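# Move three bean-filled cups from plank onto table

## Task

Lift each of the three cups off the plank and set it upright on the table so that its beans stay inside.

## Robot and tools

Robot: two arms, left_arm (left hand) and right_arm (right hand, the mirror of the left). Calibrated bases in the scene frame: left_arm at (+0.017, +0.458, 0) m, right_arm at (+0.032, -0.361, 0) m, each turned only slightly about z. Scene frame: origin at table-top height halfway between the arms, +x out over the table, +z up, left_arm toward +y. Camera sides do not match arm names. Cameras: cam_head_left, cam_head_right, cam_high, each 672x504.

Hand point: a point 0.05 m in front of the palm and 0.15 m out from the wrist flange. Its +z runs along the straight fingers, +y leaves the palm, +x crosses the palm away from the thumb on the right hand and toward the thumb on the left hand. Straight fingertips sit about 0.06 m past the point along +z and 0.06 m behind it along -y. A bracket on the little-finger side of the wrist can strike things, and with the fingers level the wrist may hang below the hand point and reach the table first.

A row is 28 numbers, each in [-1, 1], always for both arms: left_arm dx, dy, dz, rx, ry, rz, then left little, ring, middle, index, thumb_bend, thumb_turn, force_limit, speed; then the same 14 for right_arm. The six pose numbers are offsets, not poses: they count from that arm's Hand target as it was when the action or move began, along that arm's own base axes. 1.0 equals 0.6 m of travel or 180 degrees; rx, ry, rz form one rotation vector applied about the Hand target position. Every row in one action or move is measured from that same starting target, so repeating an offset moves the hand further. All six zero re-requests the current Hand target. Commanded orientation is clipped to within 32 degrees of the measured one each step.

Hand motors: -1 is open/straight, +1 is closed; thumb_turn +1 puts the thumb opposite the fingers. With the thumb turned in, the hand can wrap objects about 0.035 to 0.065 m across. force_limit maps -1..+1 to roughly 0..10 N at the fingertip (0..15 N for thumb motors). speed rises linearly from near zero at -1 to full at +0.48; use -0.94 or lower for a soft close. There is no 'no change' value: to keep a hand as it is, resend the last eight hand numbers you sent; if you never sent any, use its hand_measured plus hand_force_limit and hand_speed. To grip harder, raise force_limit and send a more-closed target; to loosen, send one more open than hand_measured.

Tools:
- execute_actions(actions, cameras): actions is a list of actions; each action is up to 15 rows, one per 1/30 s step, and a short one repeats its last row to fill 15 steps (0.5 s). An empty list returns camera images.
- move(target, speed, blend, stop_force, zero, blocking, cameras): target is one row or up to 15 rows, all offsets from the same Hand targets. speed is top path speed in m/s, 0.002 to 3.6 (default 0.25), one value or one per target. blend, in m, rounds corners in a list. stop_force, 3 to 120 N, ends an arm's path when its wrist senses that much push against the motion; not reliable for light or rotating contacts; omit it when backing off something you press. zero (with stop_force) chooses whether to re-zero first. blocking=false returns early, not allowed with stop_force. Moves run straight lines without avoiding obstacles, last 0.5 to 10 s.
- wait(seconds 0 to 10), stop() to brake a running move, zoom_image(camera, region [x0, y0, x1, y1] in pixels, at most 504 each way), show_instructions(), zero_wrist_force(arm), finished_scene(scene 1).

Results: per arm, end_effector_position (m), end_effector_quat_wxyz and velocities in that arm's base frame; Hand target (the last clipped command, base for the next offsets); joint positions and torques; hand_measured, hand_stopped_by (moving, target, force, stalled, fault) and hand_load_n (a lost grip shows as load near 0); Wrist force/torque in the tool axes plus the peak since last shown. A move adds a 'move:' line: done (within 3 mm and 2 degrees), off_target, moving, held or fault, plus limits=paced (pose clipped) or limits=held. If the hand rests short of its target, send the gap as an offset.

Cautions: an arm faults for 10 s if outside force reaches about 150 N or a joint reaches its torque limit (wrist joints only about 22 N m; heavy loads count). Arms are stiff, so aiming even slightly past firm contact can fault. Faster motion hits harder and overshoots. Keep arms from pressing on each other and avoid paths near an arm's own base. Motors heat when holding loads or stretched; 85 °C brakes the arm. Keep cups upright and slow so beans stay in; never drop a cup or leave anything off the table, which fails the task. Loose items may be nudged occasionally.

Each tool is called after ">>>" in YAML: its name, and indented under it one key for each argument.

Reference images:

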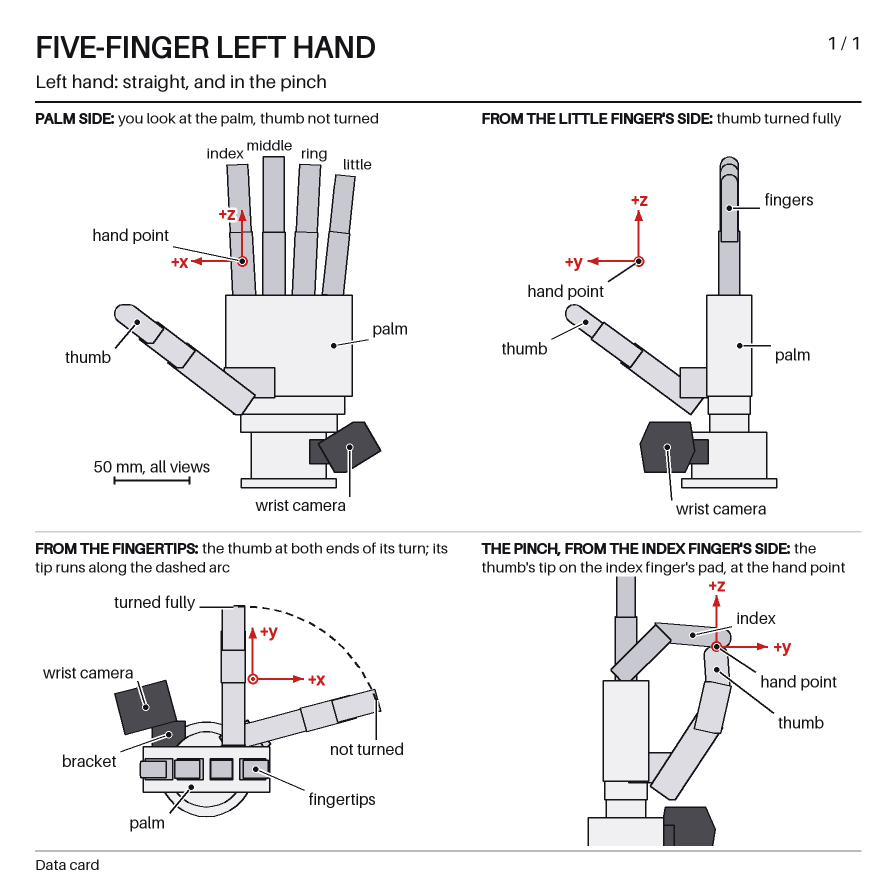

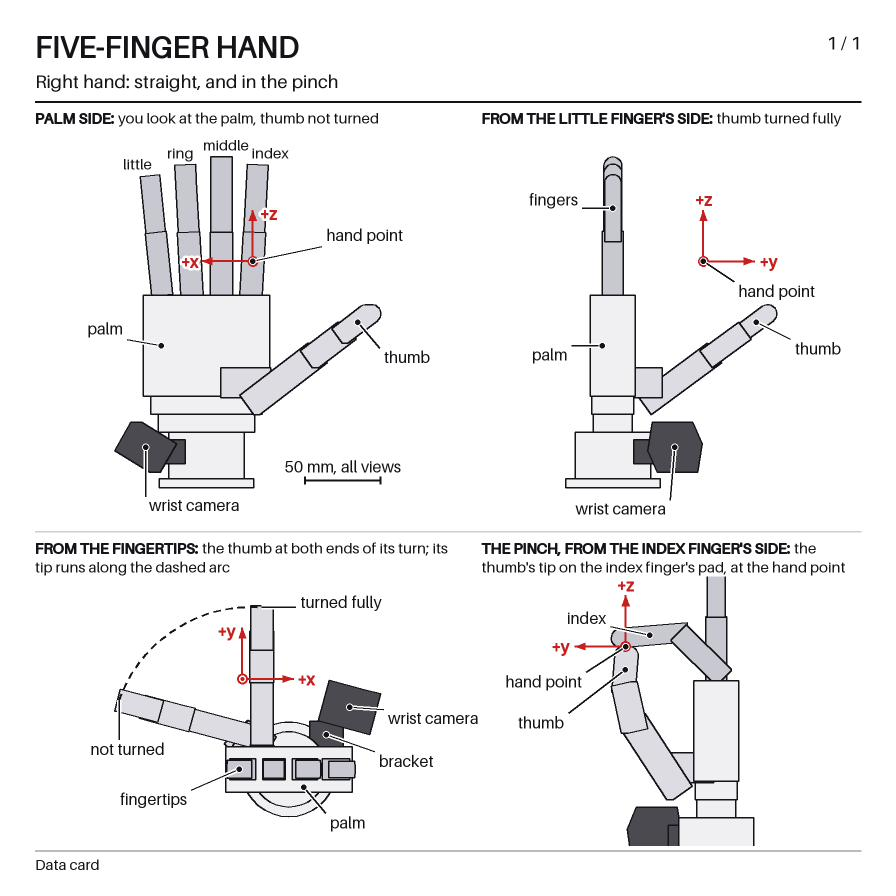

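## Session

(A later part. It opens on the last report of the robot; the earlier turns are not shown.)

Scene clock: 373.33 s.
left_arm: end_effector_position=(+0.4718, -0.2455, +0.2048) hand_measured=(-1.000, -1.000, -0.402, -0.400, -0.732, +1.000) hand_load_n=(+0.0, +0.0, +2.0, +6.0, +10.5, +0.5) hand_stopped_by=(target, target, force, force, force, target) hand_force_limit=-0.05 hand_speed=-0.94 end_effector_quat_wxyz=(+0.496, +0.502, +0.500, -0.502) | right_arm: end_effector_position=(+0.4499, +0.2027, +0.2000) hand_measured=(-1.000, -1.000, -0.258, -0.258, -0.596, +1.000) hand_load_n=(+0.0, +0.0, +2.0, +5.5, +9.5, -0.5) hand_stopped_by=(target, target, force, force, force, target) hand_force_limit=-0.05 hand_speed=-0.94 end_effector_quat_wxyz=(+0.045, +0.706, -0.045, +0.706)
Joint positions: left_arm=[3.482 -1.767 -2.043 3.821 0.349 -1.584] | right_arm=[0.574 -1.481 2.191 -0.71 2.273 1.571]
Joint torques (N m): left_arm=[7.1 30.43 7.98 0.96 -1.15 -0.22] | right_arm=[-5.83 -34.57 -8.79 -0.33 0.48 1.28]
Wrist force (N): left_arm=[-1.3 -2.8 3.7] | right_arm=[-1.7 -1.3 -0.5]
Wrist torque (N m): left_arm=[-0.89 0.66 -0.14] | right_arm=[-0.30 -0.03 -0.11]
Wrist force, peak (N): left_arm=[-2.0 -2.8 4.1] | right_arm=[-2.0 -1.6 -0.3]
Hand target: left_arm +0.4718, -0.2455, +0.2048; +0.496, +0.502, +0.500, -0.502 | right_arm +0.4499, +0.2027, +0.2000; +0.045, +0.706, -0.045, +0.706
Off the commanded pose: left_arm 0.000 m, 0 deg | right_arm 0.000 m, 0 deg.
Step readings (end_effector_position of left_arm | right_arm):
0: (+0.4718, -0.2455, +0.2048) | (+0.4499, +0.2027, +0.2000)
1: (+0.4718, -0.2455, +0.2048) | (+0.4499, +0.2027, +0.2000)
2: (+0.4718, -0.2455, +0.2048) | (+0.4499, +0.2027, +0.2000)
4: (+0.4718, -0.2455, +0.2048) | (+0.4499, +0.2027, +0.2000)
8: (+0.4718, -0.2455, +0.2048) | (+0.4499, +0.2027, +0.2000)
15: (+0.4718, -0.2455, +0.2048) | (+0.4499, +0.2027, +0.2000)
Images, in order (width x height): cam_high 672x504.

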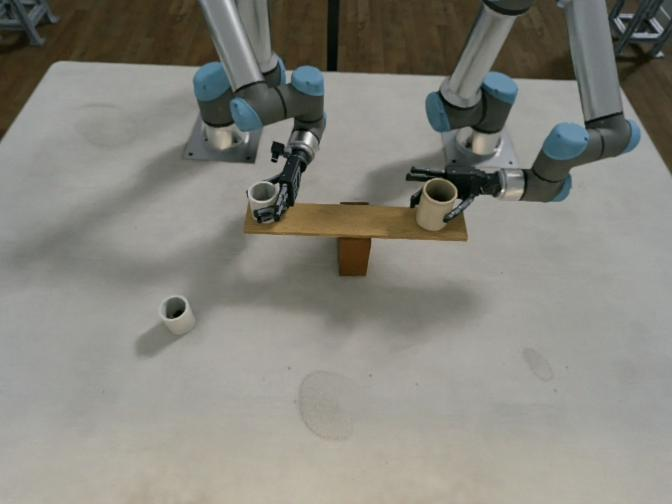

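>>> move:
  target: [0,0,0,0,0,0,-1,-1,0.15,0.15,-0.25,1,-0.05,-0.94,0,0,0.05,0,0,0,-1,-1,0.25,0.25,-0.15,1,-0.05,-0.94]
  speed: 0.04
  cameras: ["cam_high","cam_head_left"]

>>> zoom_image:
  camera: "cam_high"
  region: [220, 130, 500, 300]

Scene clock: 376.43 s.
left_arm: end_effector_position=(+0.4718, -0.2455, +0.2048) hand_measured=(-1.000, -1.000, -0.402, -0.400, -0.732, +1.000) hand_load_n=(+0.0, +0.0, +2.0, +6.0, +10.5, +1.0) hand_stopped_by=(target, target, force, force, force, target) hand_force_limit=-0.05 hand_speed=-0.94 end_effector_quat_wxyz=(+0.496, +0.502, +0.500, -0.502) | right_arm: end_effector_position=(+0.4499, +0.2027, +0.2299) hand_measured=(-1.000, -1.000, -0.258, -0.258, -0.596, +1.000) hand_load_n=(+0.0, +0.0, +2.0, +5.5, +9.5, -0.5) hand_stopped_by=(target, target, force, force, force, target) hand_force_limit=-0.05 hand_speed=-0.94 end_effector_quat_wxyz=(+0.045, +0.706, -0.045, +0.706)
Joint positions: left_arm=[3.482 -1.767 -2.043 3.821 0.349 -1.584] | right_arm=[0.574 -1.534 2.151 -0.617 2.273 1.571]
Joint torques (N m): left_arm=[6.93 31.26 8.29 0.93 -1.07 -0.36] | right_arm=[-6.84 -34.8 -36.5 0.17 0.26 1.55]
Wrist force (N): left_arm=[0.6 -2.9 3.4] | right_arm=[-2.7 -1.4 -0.4]
Wrist torque (N m): left_arm=[-0.90 0.63 -0.08] | right_arm=[-0.32 -0.06 -0.13]
Wrist force, peak (N): left_arm=[-1.4 -3.0 3.8] | right_arm=[-2.8 -1.8 -0.5]
Hand target: left_arm +0.4718, -0.2455, +0.2048; +0.496, +0.502, +0.500, -0.502 | right_arm +0.4499, +0.2027, +0.2300; +0.045, +0.706, -0.045, +0.706
Off the commanded pose: left_arm 0.000 m, 0 deg | right_arm 0.000 m, 0 deg.
move: done
Images, in order (width x height): cam_head_left 672x504, cam_high 672x504.

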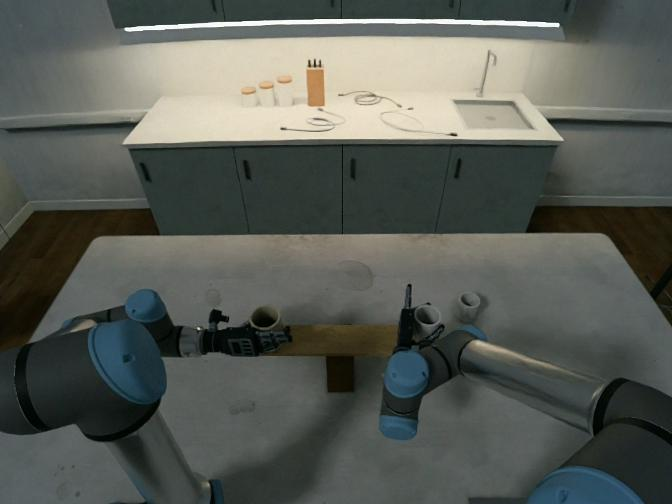

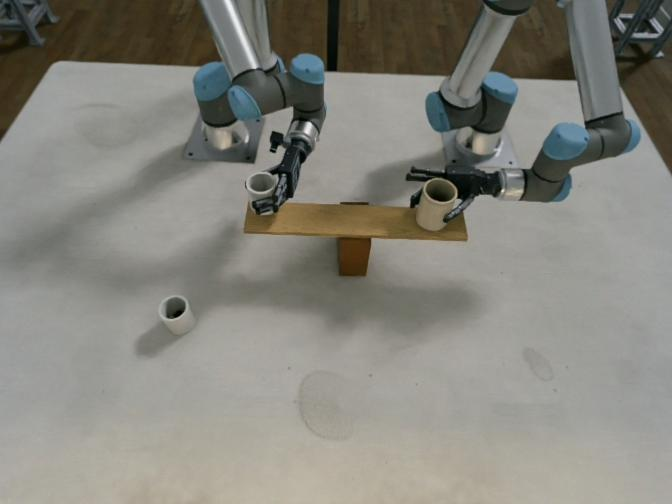

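Scaled by 1.800 from the camera's 672x504 image, which has a finer 960x720 frame.

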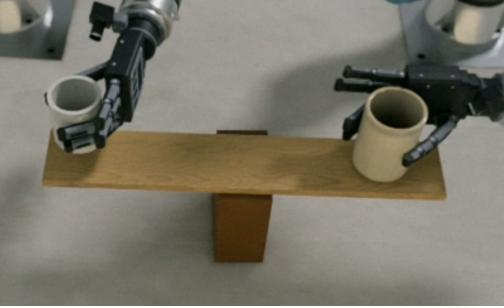

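>>> move:
  target:
    - [0,0,0,0,0,0,-1,-1,0.15,0.15,-0.25,1,-0.05,-0.94,0,0,0.133,0,0,0,-1,-1,0.25,0.25,-0.15,1,-0.05,-0.94]
    - [0,0,0,0,0,0,-1,-1,0.15,0.15,-0.25,1,-0.05,-0.94,0.129,-0.551,0.133,0,0,0,-1,-1,0.25,0.25,-0.15,1,-0.05,-0.94]
    - [0,0,0,0,0,0,-1,-1,0.15,0.15,-0.25,1,-0.05,-0.94,0.129,-0.551,-0.25,0,0,0,-1,-1,0.25,0.25,-0.15,1,-0.05,-0.94]
  speed: [0.15,0.22,0.15]
  blend: [0.04,0.04,0]
  cameras: ["all"]

Scene clock: 384.17 s.
left_arm: end_effector_position=(+0.4718, -0.2455, +0.2048) hand_measured=(-1.000, -1.000, -0.402, -0.400, -0.732, +1.000) hand_load_n=(+0.0, +0.0, +2.0, +6.0, +10.5, +1.0) hand_stopped_by=(target, target, force, force, force, target) hand_force_limit=-0.05 hand_speed=-0.94 end_effector_quat_wxyz=(+0.496, +0.502, +0.500, -0.502) | right_arm: end_effector_position=(+0.5272, -0.1279, +0.0800) hand_measured=(-1.000, -1.000, -0.258, -0.258, -0.596, +1.000) hand_load_n=(+0.0, +0.0, +1.5, +5.5, +9.5, -0.5) hand_stopped_by=(target, target, force, force, force, target) hand_force_limit=-0.05 hand_speed=-0.94 end_effector_quat_wxyz=(+0.045, +0.706, -0.045, +0.706)
Joint positions: left_arm=[3.482 -1.767 -2.043 3.821 0.349 -1.584] | right_arm=[-0.605 -1.314 2.497 -1.183 1.093 1.571]
Joint torques (N m): left_arm=[6.56 32.01 7.9 0.91 -1.02 -0.46] | right_arm=[5.26 -13.17 2.68 -3.93 1.06 1.52]
Wrist force (N): left_arm=[-0.2 -3.1 3.2] | right_arm=[-2.6 -1.3 -0.3]
Wrist torque (N m): left_arm=[-0.92 0.68 -0.10] | right_arm=[-0.31 -0.03 -0.08]
Wrist force, peak (N): left_arm=[0.8 -3.1 3.5] | right_arm=[-3.6 -1.4 -0.5]
Hand target: left_arm +0.4718, -0.2455, +0.2048; +0.496, +0.502, +0.500, -0.502 | right_arm +0.5273, -0.1279, +0.0800; +0.045, +0.706, -0.045, +0.706
Off the commanded pose: left_arm 0.000 m, 0 deg | right_arm 0.000 m, 0 deg.
move: done; blend cut to 0.0399 m at target 1

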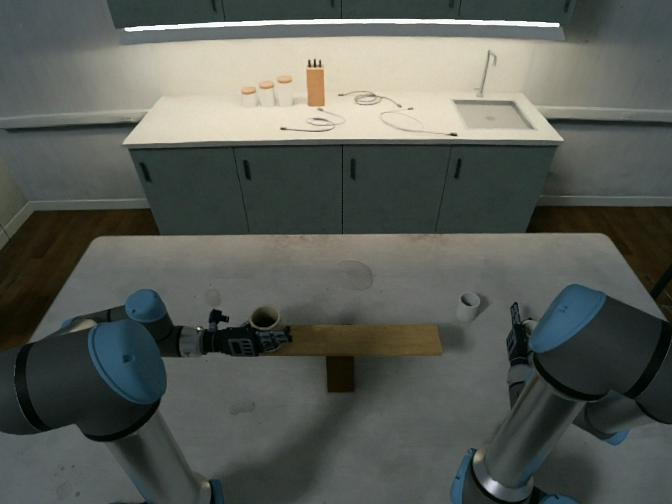

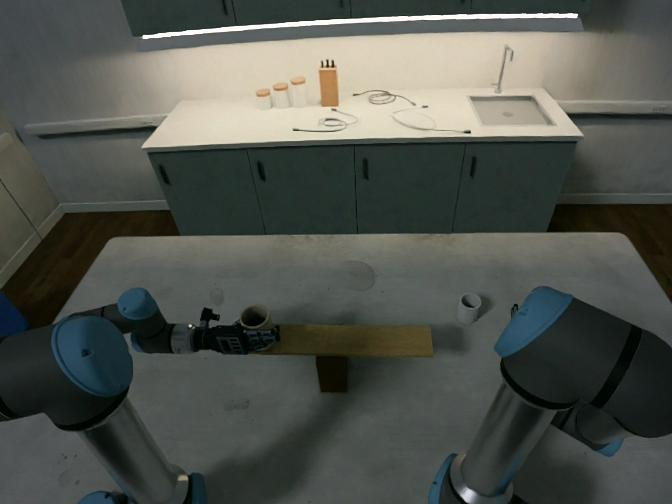

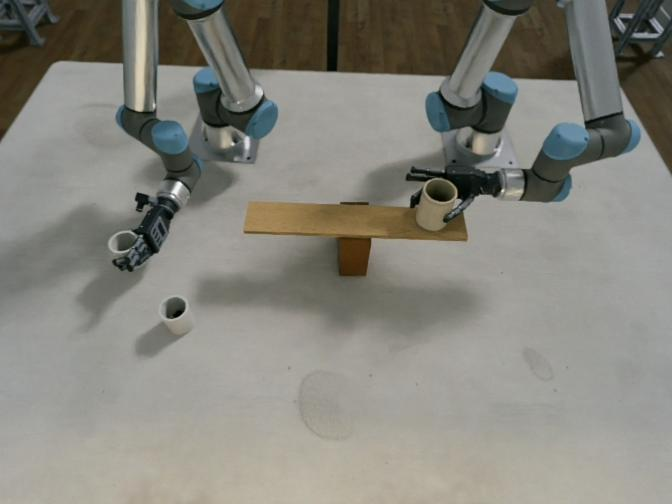

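>>> move:
  target: [0,0,0.05,0,0,0,-1,-1,0.15,0.15,-0.25,1,-0.05,-0.94,0,0,-0.025,0.0021,0.0165,0,-1,-1,0.25,0.25,-0.15,1,-0.05,-0.94]
  speed: 0.04
  cameras: ["cam_high","cam_head_left"]

>>> zoom_image:
  camera: "cam_high"
  region: [220, 130, 500, 300]

Scene clock: 387.40 s.
left_arm: end_effector_position=(+0.4718, -0.2455, +0.2347) hand_measured=(-1.000, -1.000, -0.402, -0.400, -0.732, +1.000) hand_load_n=(+0.0, +0.0, +2.0, +6.0, +10.0, +1.5) hand_stopped_by=(target, target, force, force, force, target) hand_force_limit=-0.05 hand_speed=-0.94 end_effector_quat_wxyz=(+0.496, +0.502, +0.500, -0.502) | right_arm: end_effector_position=(+0.5273, -0.1279, +0.0650) hand_measured=(-1.000, -1.000, -0.258, -0.258, -0.596, +1.000) hand_load_n=(+0.0, +0.0, +2.0, +5.5, +9.5, -0.5) hand_stopped_by=(target, target, force, force, force, target) hand_force_limit=-0.05 hand_speed=-0.94 end_effector_quat_wxyz=(+0.044, +0.724, -0.046, +0.687)
Joint positions: left_arm=[3.482 -1.721 -2.005 3.738 0.349 -1.584] | right_arm=[-0.602 -1.294 2.477 -1.125 1.097 1.544]
Joint torques (N m): left_arm=[-9.4 35.68 29.44 -1.87 1.09 1.17] | right_arm=[6.27 -12.83 -25.06 0.1 1.01 -2.11]
Wrist force (N): left_arm=[1.1 -2.8 3.3] | right_arm=[-2.7 -1.4 -0.1]
Wrist torque (N m): left_arm=[-0.86 0.67 -0.08] | right_arm=[-0.32 -0.02 -0.08]
Wrist force, peak (N): left_arm=[1.8 -3.2 3.5] | right_arm=[-2.9 -1.8 -0.3]
Hand target: left_arm +0.4718, -0.2455, +0.2348; +0.496, +0.502, +0.500, -0.502 | right_arm +0.5273, -0.1279, +0.0650; +0.044, +0.724, -0.046, +0.687
Off the commanded pose: left_arm 0.000 m, 0 deg | right_arm 0.000 m, 0 deg.
move: done
Images, in order (width x height): cam_head_left 672x504, cam_high 672x504.

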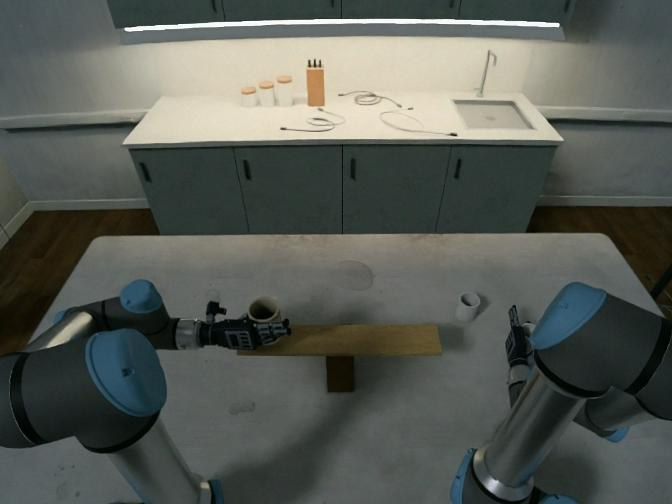

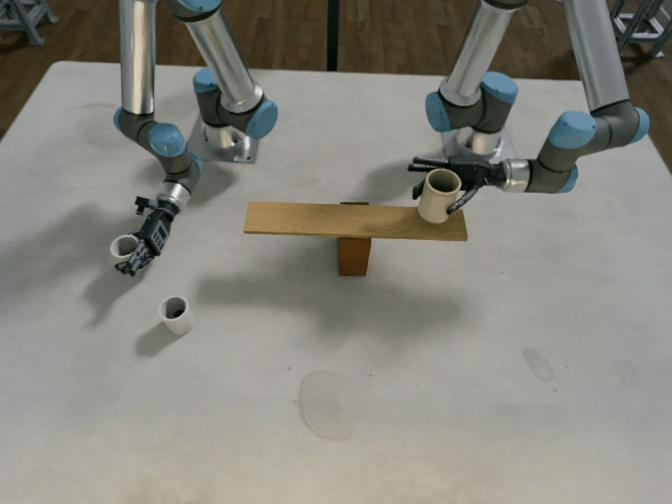

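Scaled by 1.800 from the camera's 672x504 image, which has a finer 960x720 frame.

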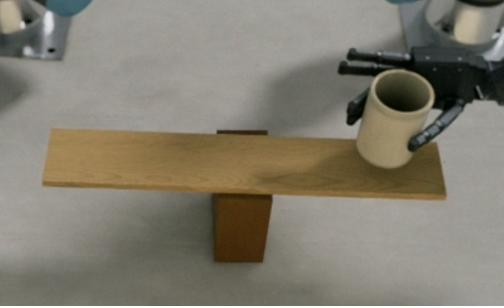

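>>> move:
  target:
    - [0,0,0.133,0,0,0,-1,-1,0.15,0.15,-0.25,1,-0.05,-0.94,0,0,0,0,0,0,-1,-1,0.25,0.25,-0.15,1,-0.05,-0.94]
    - [0.1,0.44,0.133,0,0,0,-1,-1,0.15,0.15,-0.25,1,-0.05,-0.94,0,0,0,0,0,0,-1,-1,0.25,0.25,-0.15,1,-0.05,-0.94]
    - [0.1,0.44,-0.25,0.01667,0,0,-1,-1,0.15,0.15,-0.25,1,-0.05,-0.94,0,0,0,0,0,0,-1,-1,0.25,0.25,-0.15,1,-0.05,-0.94]
  speed: [0.15,0.22,0.15]
  blend: [0.04,0.04,0]
  cameras: ["all"]

Scene clock: 399.03 s.
left_arm: end_effector_position=(+0.5318, +0.0185, +0.0848) hand_measured=(-1.000, -1.000, -0.402, -0.400, -0.732, +1.000) hand_load_n=(+0.0, +0.0, +2.0, +6.0, +10.5, +1.5) hand_stopped_by=(target, target, force, force, force, target) hand_force_limit=-0.05 hand_speed=-0.94 end_effector_quat_wxyz=(+0.483, +0.515, +0.512, -0.488) | right_arm: end_effector_position=(+0.5273, -0.1279, +0.0650) hand_measured=(-1.000, -1.000, -0.258, -0.258, -0.596, +1.000) hand_load_n=(+0.0, +0.0, +2.0, +5.0, +9.5, -0.5) hand_stopped_by=(target, target, force, force, force, target) hand_force_limit=-0.05 hand_speed=-0.94 end_effector_quat_wxyz=(+0.044, +0.724, -0.046, +0.687)
Joint positions: left_arm=[3.903 -2.185 -1.753 4.019 0.771 -1.632] | right_arm=[-0.602 -1.294 2.477 -1.125 1.097 1.544]
Joint torques (N m): left_arm=[-8 26.42 2.67 0.35 -1.46 -1.19] | right_arm=[5.99 -16.3 -24.97 0.11 1.14 -1.92]
Wrist force (N): left_arm=[1.5 -2.9 3.1] | right_arm=[-2.9 -1.6 -0.1]
Wrist torque (N m): left_arm=[-0.73 0.54 -0.09] | right_arm=[-0.35 0.01 -0.10]
Wrist force, peak (N): left_arm=[1.0 -2.9 6.4] | right_arm=[-3.0 -1.6 -0.1]
Hand target: left_arm +0.5318, +0.0185, +0.0848; +0.483, +0.515, +0.513, -0.488 | right_arm +0.5273, -0.1279, +0.0650; +0.044, +0.724, -0.046, +0.687
Off the commanded pose: left_arm 0.000 m, 0 deg | right_arm 0.000 m, 0 deg.
move: done; blend cut to 0.0399 m at target 1

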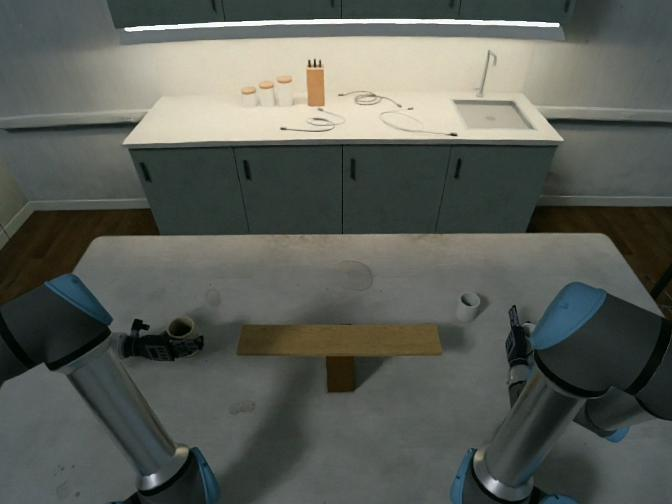

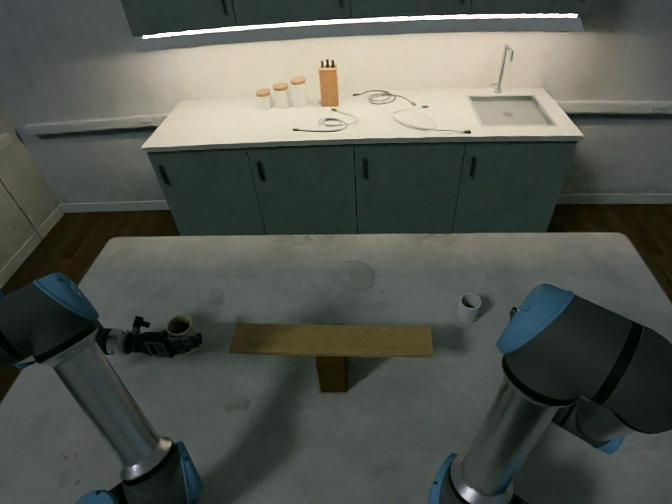

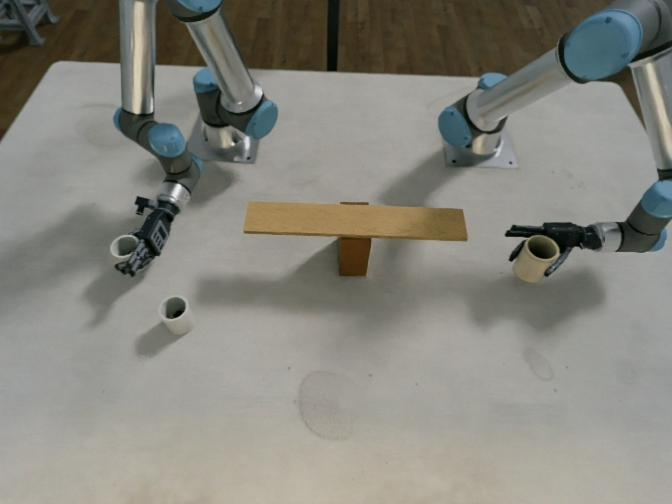

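>>> move:
  target: [0,0,-0.083,0,0,0,-1,-1,0.15,0.15,-0.25,1,-0.05,-0.94,0,0,-0.062,0,0,0,-1,-1,0.25,0.25,-0.15,1,-0.05,-0.94]
  speed: 0.02
  stop_force: 3
  cameras: ["all"]

>>> zoom_image:
  camera: "cam_high"
  region: [490, 190, 630, 300]

>>> zoom_image:
  camera: "cam_high"
  region: [70, 180, 230, 300]

Scene clock: 404.53 s.
left_arm: end_effector_position=(+0.5318, +0.0185, +0.0438) hand_measured=(-1.000, -1.000, -0.402, -0.400, -0.732, +1.000) hand_load_n=(+0.0, +0.0, +2.0, +6.5, +10.0, +1.0) hand_stopped_by=(target, target, force, force, force, target) hand_force_limit=-0.05 hand_speed=-0.94 end_effector_quat_wxyz=(+0.483, +0.515, +0.512, -0.488) | right_arm: end_effector_position=(+0.5272, -0.1279, +0.0389) hand_measured=(-1.000, -1.000, -0.258, -0.258, -0.596, +1.000) hand_load_n=(+0.0, +0.0, +1.0, +5.0, +8.0, -1.0) hand_stopped_by=(target, target, force, force, force, target) hand_force_limit=-0.05 hand_speed=-0.94 end_effector_quat_wxyz=(+0.044, +0.724, -0.046, +0.687)
Joint positions: left_arm=[3.903 -2.258 -1.765 4.104 0.771 -1.632] | right_arm=[-0.602 -1.2 2.485 -1.227 1.097 1.544]
Joint torques (N m): left_arm=[-3.84 54.63 20.89 -2.62 0.78 0.63] | right_arm=[2.44 -37.74 -22.38 0.01 0.22 1.46]
Wrist force (N): left_arm=[1.3 -2.7 3.1] | right_arm=[-2.3 -1.3 0.2]
Wrist torque (N m): left_arm=[-0.69 0.56 -0.08] | right_arm=[-0.33 -0.07 -0.07]
Wrist force, peak (N): left_arm=[-7.9 -3.1 0.0] | right_arm=[5.6 -3.3 -3.0]
Hand target: left_arm +0.5318, +0.0185, +0.0438; +0.483, +0.515, +0.513, -0.488 (not the last commanded pose) | right_arm +0.5272, -0.1279, +0.0389; +0.044, +0.724, -0.046, +0.687 (not the last commanded pose)
Off the commanded pose: left_arm 0.009 m, 0 deg | right_arm 0.011 m, 0 deg.
move: contact (left_arm, right_arm)

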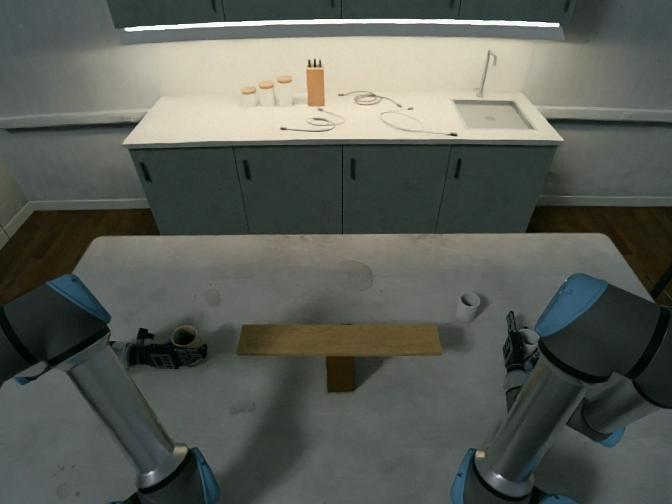

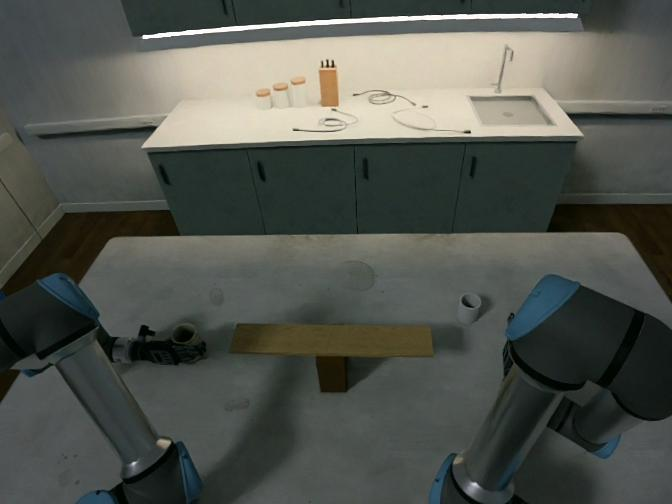

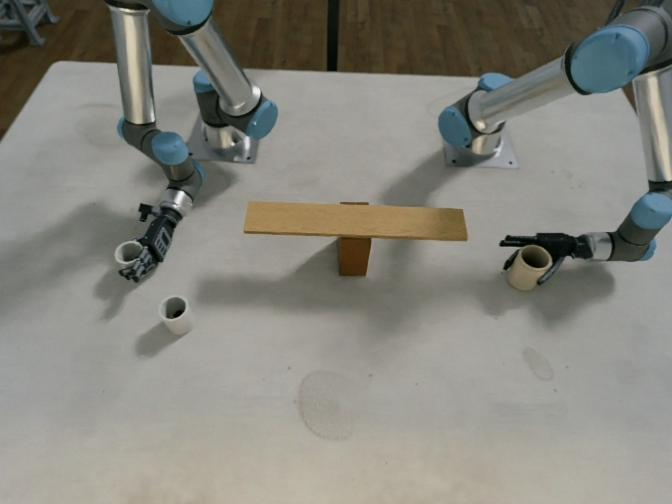

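Scaled by 3.600 from the camera's 672x504 image, which has a finer 960x720 frame.

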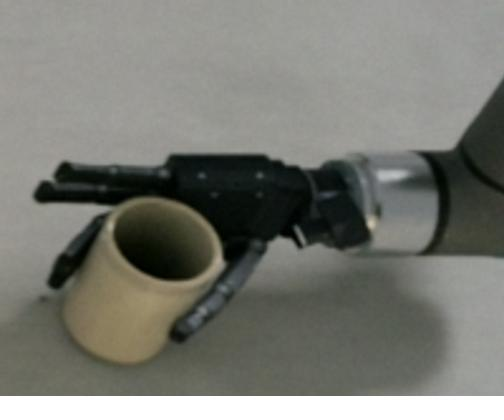

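Scaled by 3.150 from the camera's 672x504 image, which has a finer 960x720 frame.

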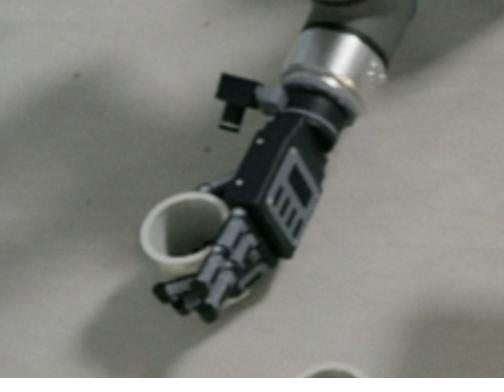

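>>> execute_actions:
  actions:
    - [[0,0,0,0,0,0,-1,-1,-0.7,-0.6,-0.9,1,-0.05,-0.75,0,0,0,0,0,0,-1,-1,-0.5,-0.5,-0.8,1,-0.05,-0.75]]
    - [[0,0,0,0,0,0,-1,-1,-0.7,-0.6,-0.9,1,-0.05,-0.75,0,0,0,0,0,0,-1,-1,-0.5,-0.5,-0.8,1,-0.05,-0.75]]
    - [[0,0,0,0,0,0,-1,-1,-1,-1,-1,1,-0.05,-0.4,0,0,0,0,0,0,-1,-1,-1,-1,-1,1,-0.05,-0.4]]
    - [[0,0,0,0,0,0,-1,-1,-1,-1,-1,1,-0.05,-0.4,0,0,0,0,0,0,-1,-1,-1,-1,-1,1,-0.05,-0.4]]
  cameras: ["all"]

>>> zoom_image:
  camera: "cam_high"
  region: [490, 190, 630, 300]

>>> zoom_image:
  camera: "cam_high"
  region: [70, 180, 230, 300]

Scene clock: 411.40 s.
left_arm: end_effector_position=(+0.5318, +0.0185, +0.0439) hand_measured=(-1.000, -1.000, -1.000, -1.000, -1.000, +1.000) hand_load_n=(+0.0, +0.0, +0.0, +0.0, +0.0, +0.5) hand_stopped_by=(target, target, target, target, target, target) hand_force_limit=-0.05 hand_speed=-0.40 end_effector_quat_wxyz=(+0.483, +0.515, +0.513, -0.488) | right_arm: end_effector_position=(+0.5272, -0.1279, +0.0390) hand_measured=(-1.000, -1.000, -1.000, -1.000, -1.000, +1.000) hand_load_n=(+0.0, +0.0, +0.0, +0.0, +0.0, +0.0) hand_stopped_by=(target, target, target, target, target, target) hand_force_limit=-0.05 hand_speed=-0.40 end_effector_quat_wxyz=(+0.044, +0.724, -0.046, +0.687)
Joint positions: left_arm=[3.903 -2.258 -1.765 4.104 0.771 -1.632] | right_arm=[-0.602 -1.2 2.485 -1.227 1.097 1.544]
Joint torques (N m): left_arm=[-4.27 34.97 20.8 0.72 0.83 -1.02] | right_arm=[2.36 -23.06 -13.77 0.04 0.29 1.51]
Wrist force (N): left_arm=[-2.0 -2.7 2.9] | right_arm=[-0.6 -1.3 -0.3]
Wrist torque (N m): left_arm=[-0.68 0.56 -0.09] | right_arm=[-0.31 -0.05 -0.07]
Wrist force, peak (N): left_arm=[-2.1 -2.9 3.1] | right_arm=[-2.9 -1.2 0.1]
Hand target: left_arm +0.5318, +0.0185, +0.0438; +0.483, +0.515, +0.513, -0.488 | right_arm +0.5272, -0.1279, +0.0389; +0.044, +0.724, -0.046, +0.687
Off the commanded pose: left_arm 0.000 m, 0 deg | right_arm 0.000 m, 0 deg.
Step readings (end_effector_position of left_arm | right_arm):
0: (+0.5318, +0.0185, +0.0438) | (+0.5272, -0.1279, +0.0389)
1: (+0.5318, +0.0185, +0.0438) | (+0.5272, -0.1279, +0.0389)
2: (+0.5318, +0.0185, +0.0438) | (+0.5272, -0.1279, +0.0389)
4: (+0.5318, +0.0185, +0.0439) | (+0.5272, -0.1279, +0.0389)
8: (+0.5318, +0.0185, +0.0439) | (+0.5272, -0.1279, +0.0390)
15: (+0.5318, +0.0185, +0.0439) | (+0.5272, -0.1279, +0.0390)
16: (+0.5318, +0.0185, +0.0439) | (+0.5272, -0.1279, +0.0390)
17: (+0.5318, +0.0185, +0.0439) | (+0.5272, -0.1279, +0.0390)
19: (+0.5318, +0.0185, +0.0439) | (+0.5272, -0.1279, +0.0390)
23: (+0.5318, +0.0185, +0.0439) | (+0.5272, -0.1279, +0.0390)
30: (+0.5318, +0.0185, +0.0439) | (+0.5272, -0.1279, +0.0390)
31: (+0.5318, +0.0185, +0.0439) | (+0.5272, -0.1279, +0.0390)
32: (+0.5318, +0.0185, +0.0439) | (+0.5272, -0.1279, +0.0390)
34: (+0.5318, +0.0185, +0.0439) | (+0.5272, -0.1279, +0.0390)
38: (+0.5318, +0.0185, +0.0439) | (+0.5272, -0.1279, +0.0390)
45: (+0.5318, +0.0185, +0.0439) | (+0.5272, -0.1279, +0.0390)
46: (+0.5318, +0.0185, +0.0439) | (+0.5272, -0.1279, +0.0390)
47: (+0.5318, +0.0185, +0.0439) | (+0.5272, -0.1279, +0.0390)
49: (+0.5318, +0.0185, +0.0439) | (+0.5272, -0.1279, +0.0390)
53: (+0.5318, +0.0185, +0.0439) | (+0.5272, -0.1279, +0.0390)
60: (+0.5318, +0.0185, +0.0439) | (+0.5272, -0.1279, +0.0390)

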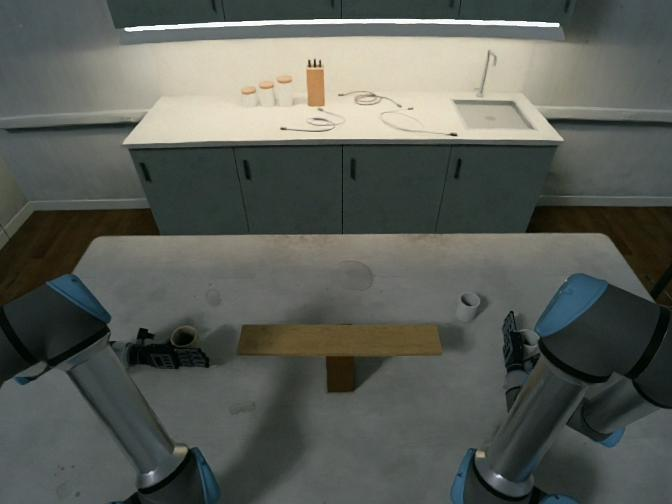

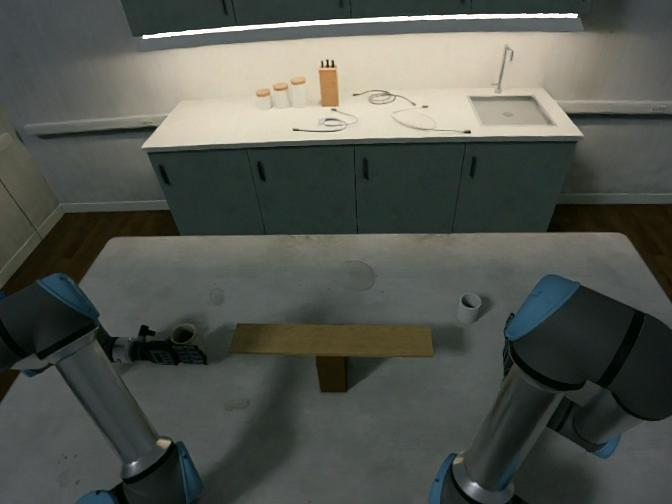

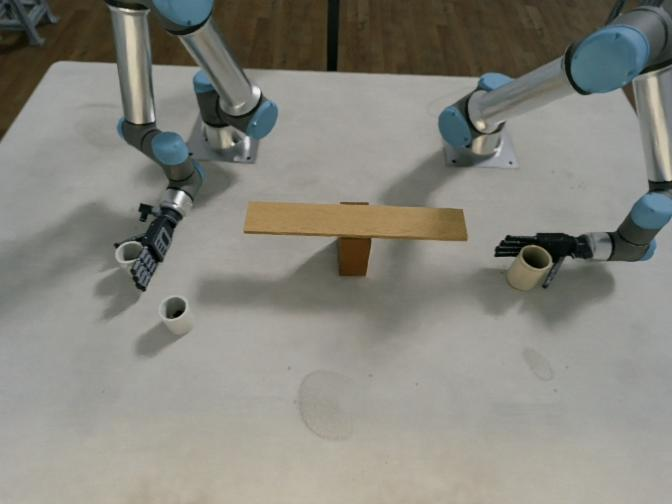

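Scaled by 3.600 from the camera's 672x504 image, which has a finer 960x720 frame.

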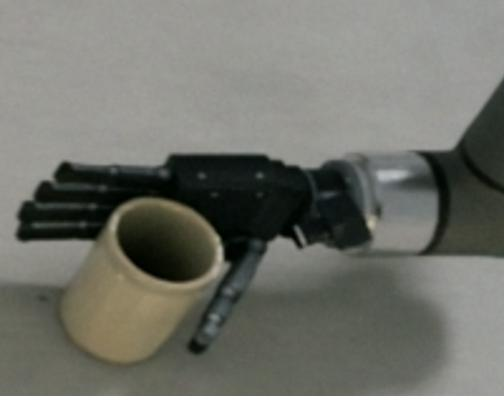

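Scaled by 3.150 from the camera's 672x504 image, which has a finer 960x720 frame.

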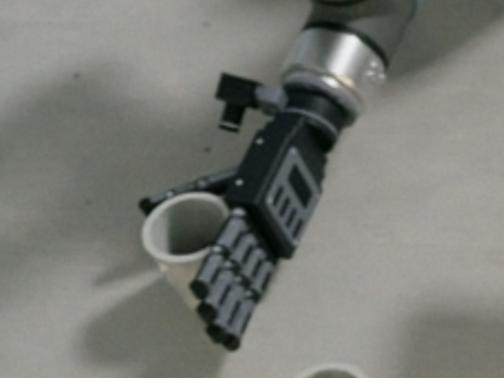

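>>> move:
  target:
    - [-0.1,0.133,0.017,0,0,0,-1,-1,-1,-1,-1,1,-0.05,-0.4,-0.093,0.095,0.017,0,0,0,-1,-1,-1,-1,-1,1,-0.05,-0.4]
    - [-0.1,0.133,0.3,0,0,0,-1,-1,-1,-1,-1,1,-0.05,-0.4,-0.093,0.095,0.3,0,0,0,-1,-1,-1,-1,-1,1,-0.05,-0.4]
  speed: [0.08,0.2]
  cameras: ["all"]

>>> zoom_image:
  camera: "cam_high"
  region: [470, 190, 630, 320]

>>> zoom_image:
  camera: "cam_high"
  region: [70, 200, 230, 350]

Scene clock: 418.40 s.
left_arm: end_effector_position=(+0.4718, +0.0983, +0.2238) hand_measured=(-1.000, -1.000, -1.000, -1.000, -1.000, +1.000) hand_load_n=(+0.0, +0.0, +0.0, +0.0, +0.0, +0.0) hand_stopped_by=(target, target, target, target, target, target) hand_force_limit=-0.05 hand_speed=-0.40 end_effector_quat_wxyz=(+0.483, +0.515, +0.513, -0.488) | right_arm: end_effector_position=(+0.4714, -0.0709, +0.2189) hand_measured=(-1.000, -1.000, -1.000, -1.000, -1.000, +1.000) hand_load_n=(+0.0, +0.0, +0.0, +0.0, +0.0, +0.0) hand_stopped_by=(target, target, target, target, target, target) hand_force_limit=-0.05 hand_speed=-0.40 end_effector_quat_wxyz=(+0.044, +0.724, -0.046, +0.687)
Joint positions: left_arm=[4.089 -1.982 -1.647 3.698 0.957 -1.613] | right_arm=[-0.519 -1.903 2.444 -0.485 1.18 1.549]
Joint torques (N m): left_arm=[11.31 46.82 27.84 -2.56 1.32 1.48] | right_arm=[-4.39 -16 -36.84 0.36 -2.16 -1.37]
Wrist force (N): left_arm=[-2.4 -3.2 3.0] | right_arm=[-0.9 -1.6 0.0]
Wrist torque (N m): left_arm=[-0.81 0.59 -0.23] | right_arm=[-0.38 -0.02 -0.19]
Wrist force, peak (N): left_arm=[-3.8 -3.2 3.1] | right_arm=[-1.5 -1.7 -0.4]
Hand target: left_arm +0.4718, +0.0983, +0.2238; +0.483, +0.515, +0.513, -0.488 | right_arm +0.4714, -0.0709, +0.2189; +0.044, +0.724, -0.046, +0.687
Off the commanded pose: left_arm 0.000 m, 0 deg | right_arm 0.000 m, 0 deg.
move: done

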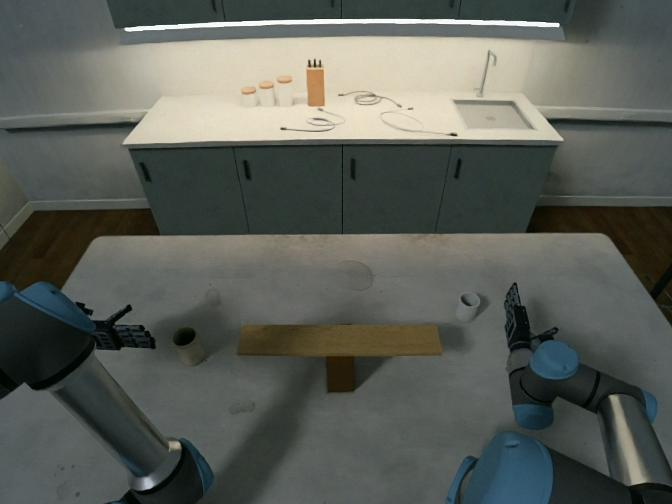

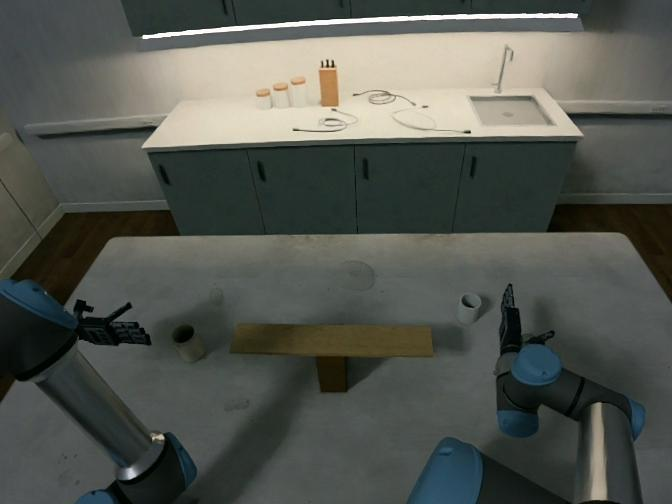

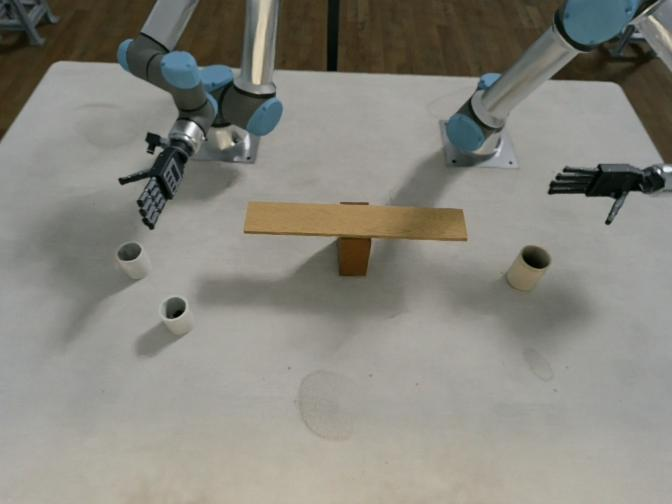

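Scaled by 3.150 from the camera's 672x504 image, which has a finer 960x720 frame.

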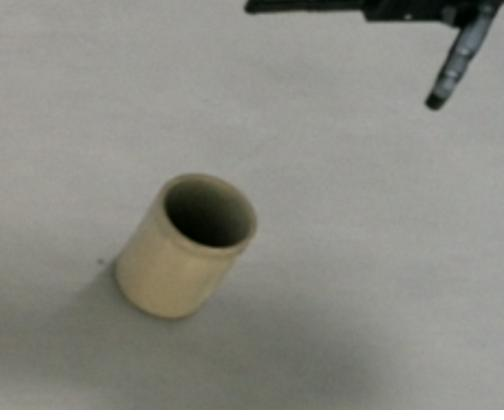

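Scaled by 3.150 from the camera's 672x504 image, which has a finer 960x720 frame.

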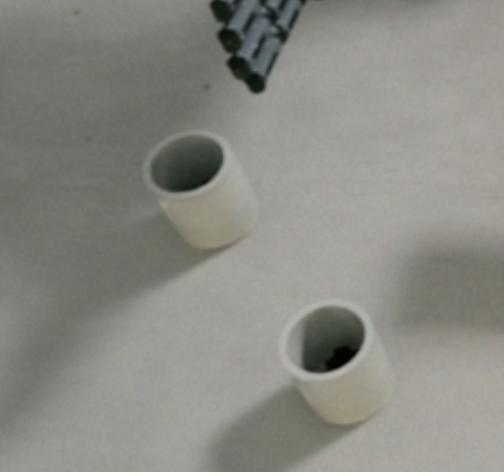

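>>> zoom_image:
  camera: "cam_head_left"
  region: [150, 300, 230, 380]

>>> zoom_image:
  camera: "cam_head_left"
  region: [440, 270, 580, 380]

>>> zoom_image:
  camera: "cam_high"
  region: [110, 235, 160, 285]

>>> zoom_image:
  camera: "cam_high"
  region: [500, 240, 560, 300]

Scaled by 6.300 from the camera's 672x504 image, which has a finer 960x720 frame.

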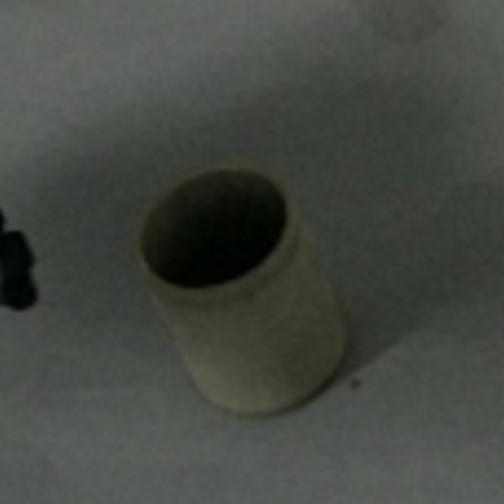

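Scaled by 3.600 from the camera's 672x504 image, which has a finer 960x720 frame.

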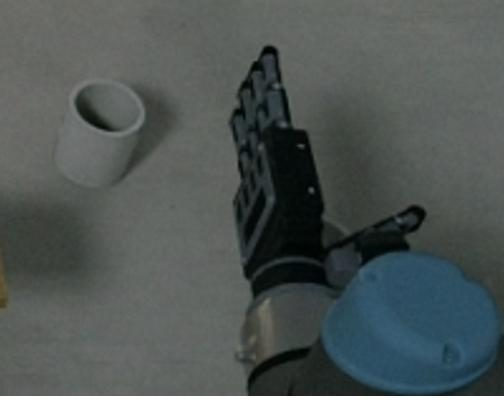

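Scaled by 10.080 from the camera's 672x504 image, which has a finer 960x720 frame.

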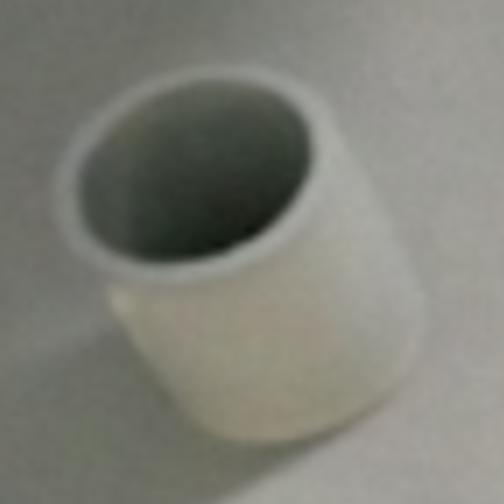

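Scaled by 8.400 from the camera's 672x504 image, which has a finer 960x720 frame.

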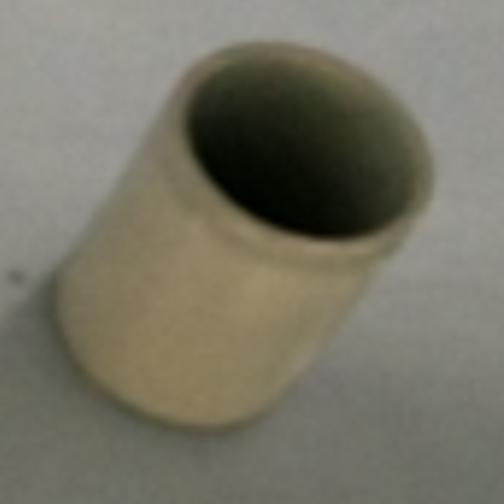

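>>> finished_scene:

The scene is finished: the task was done.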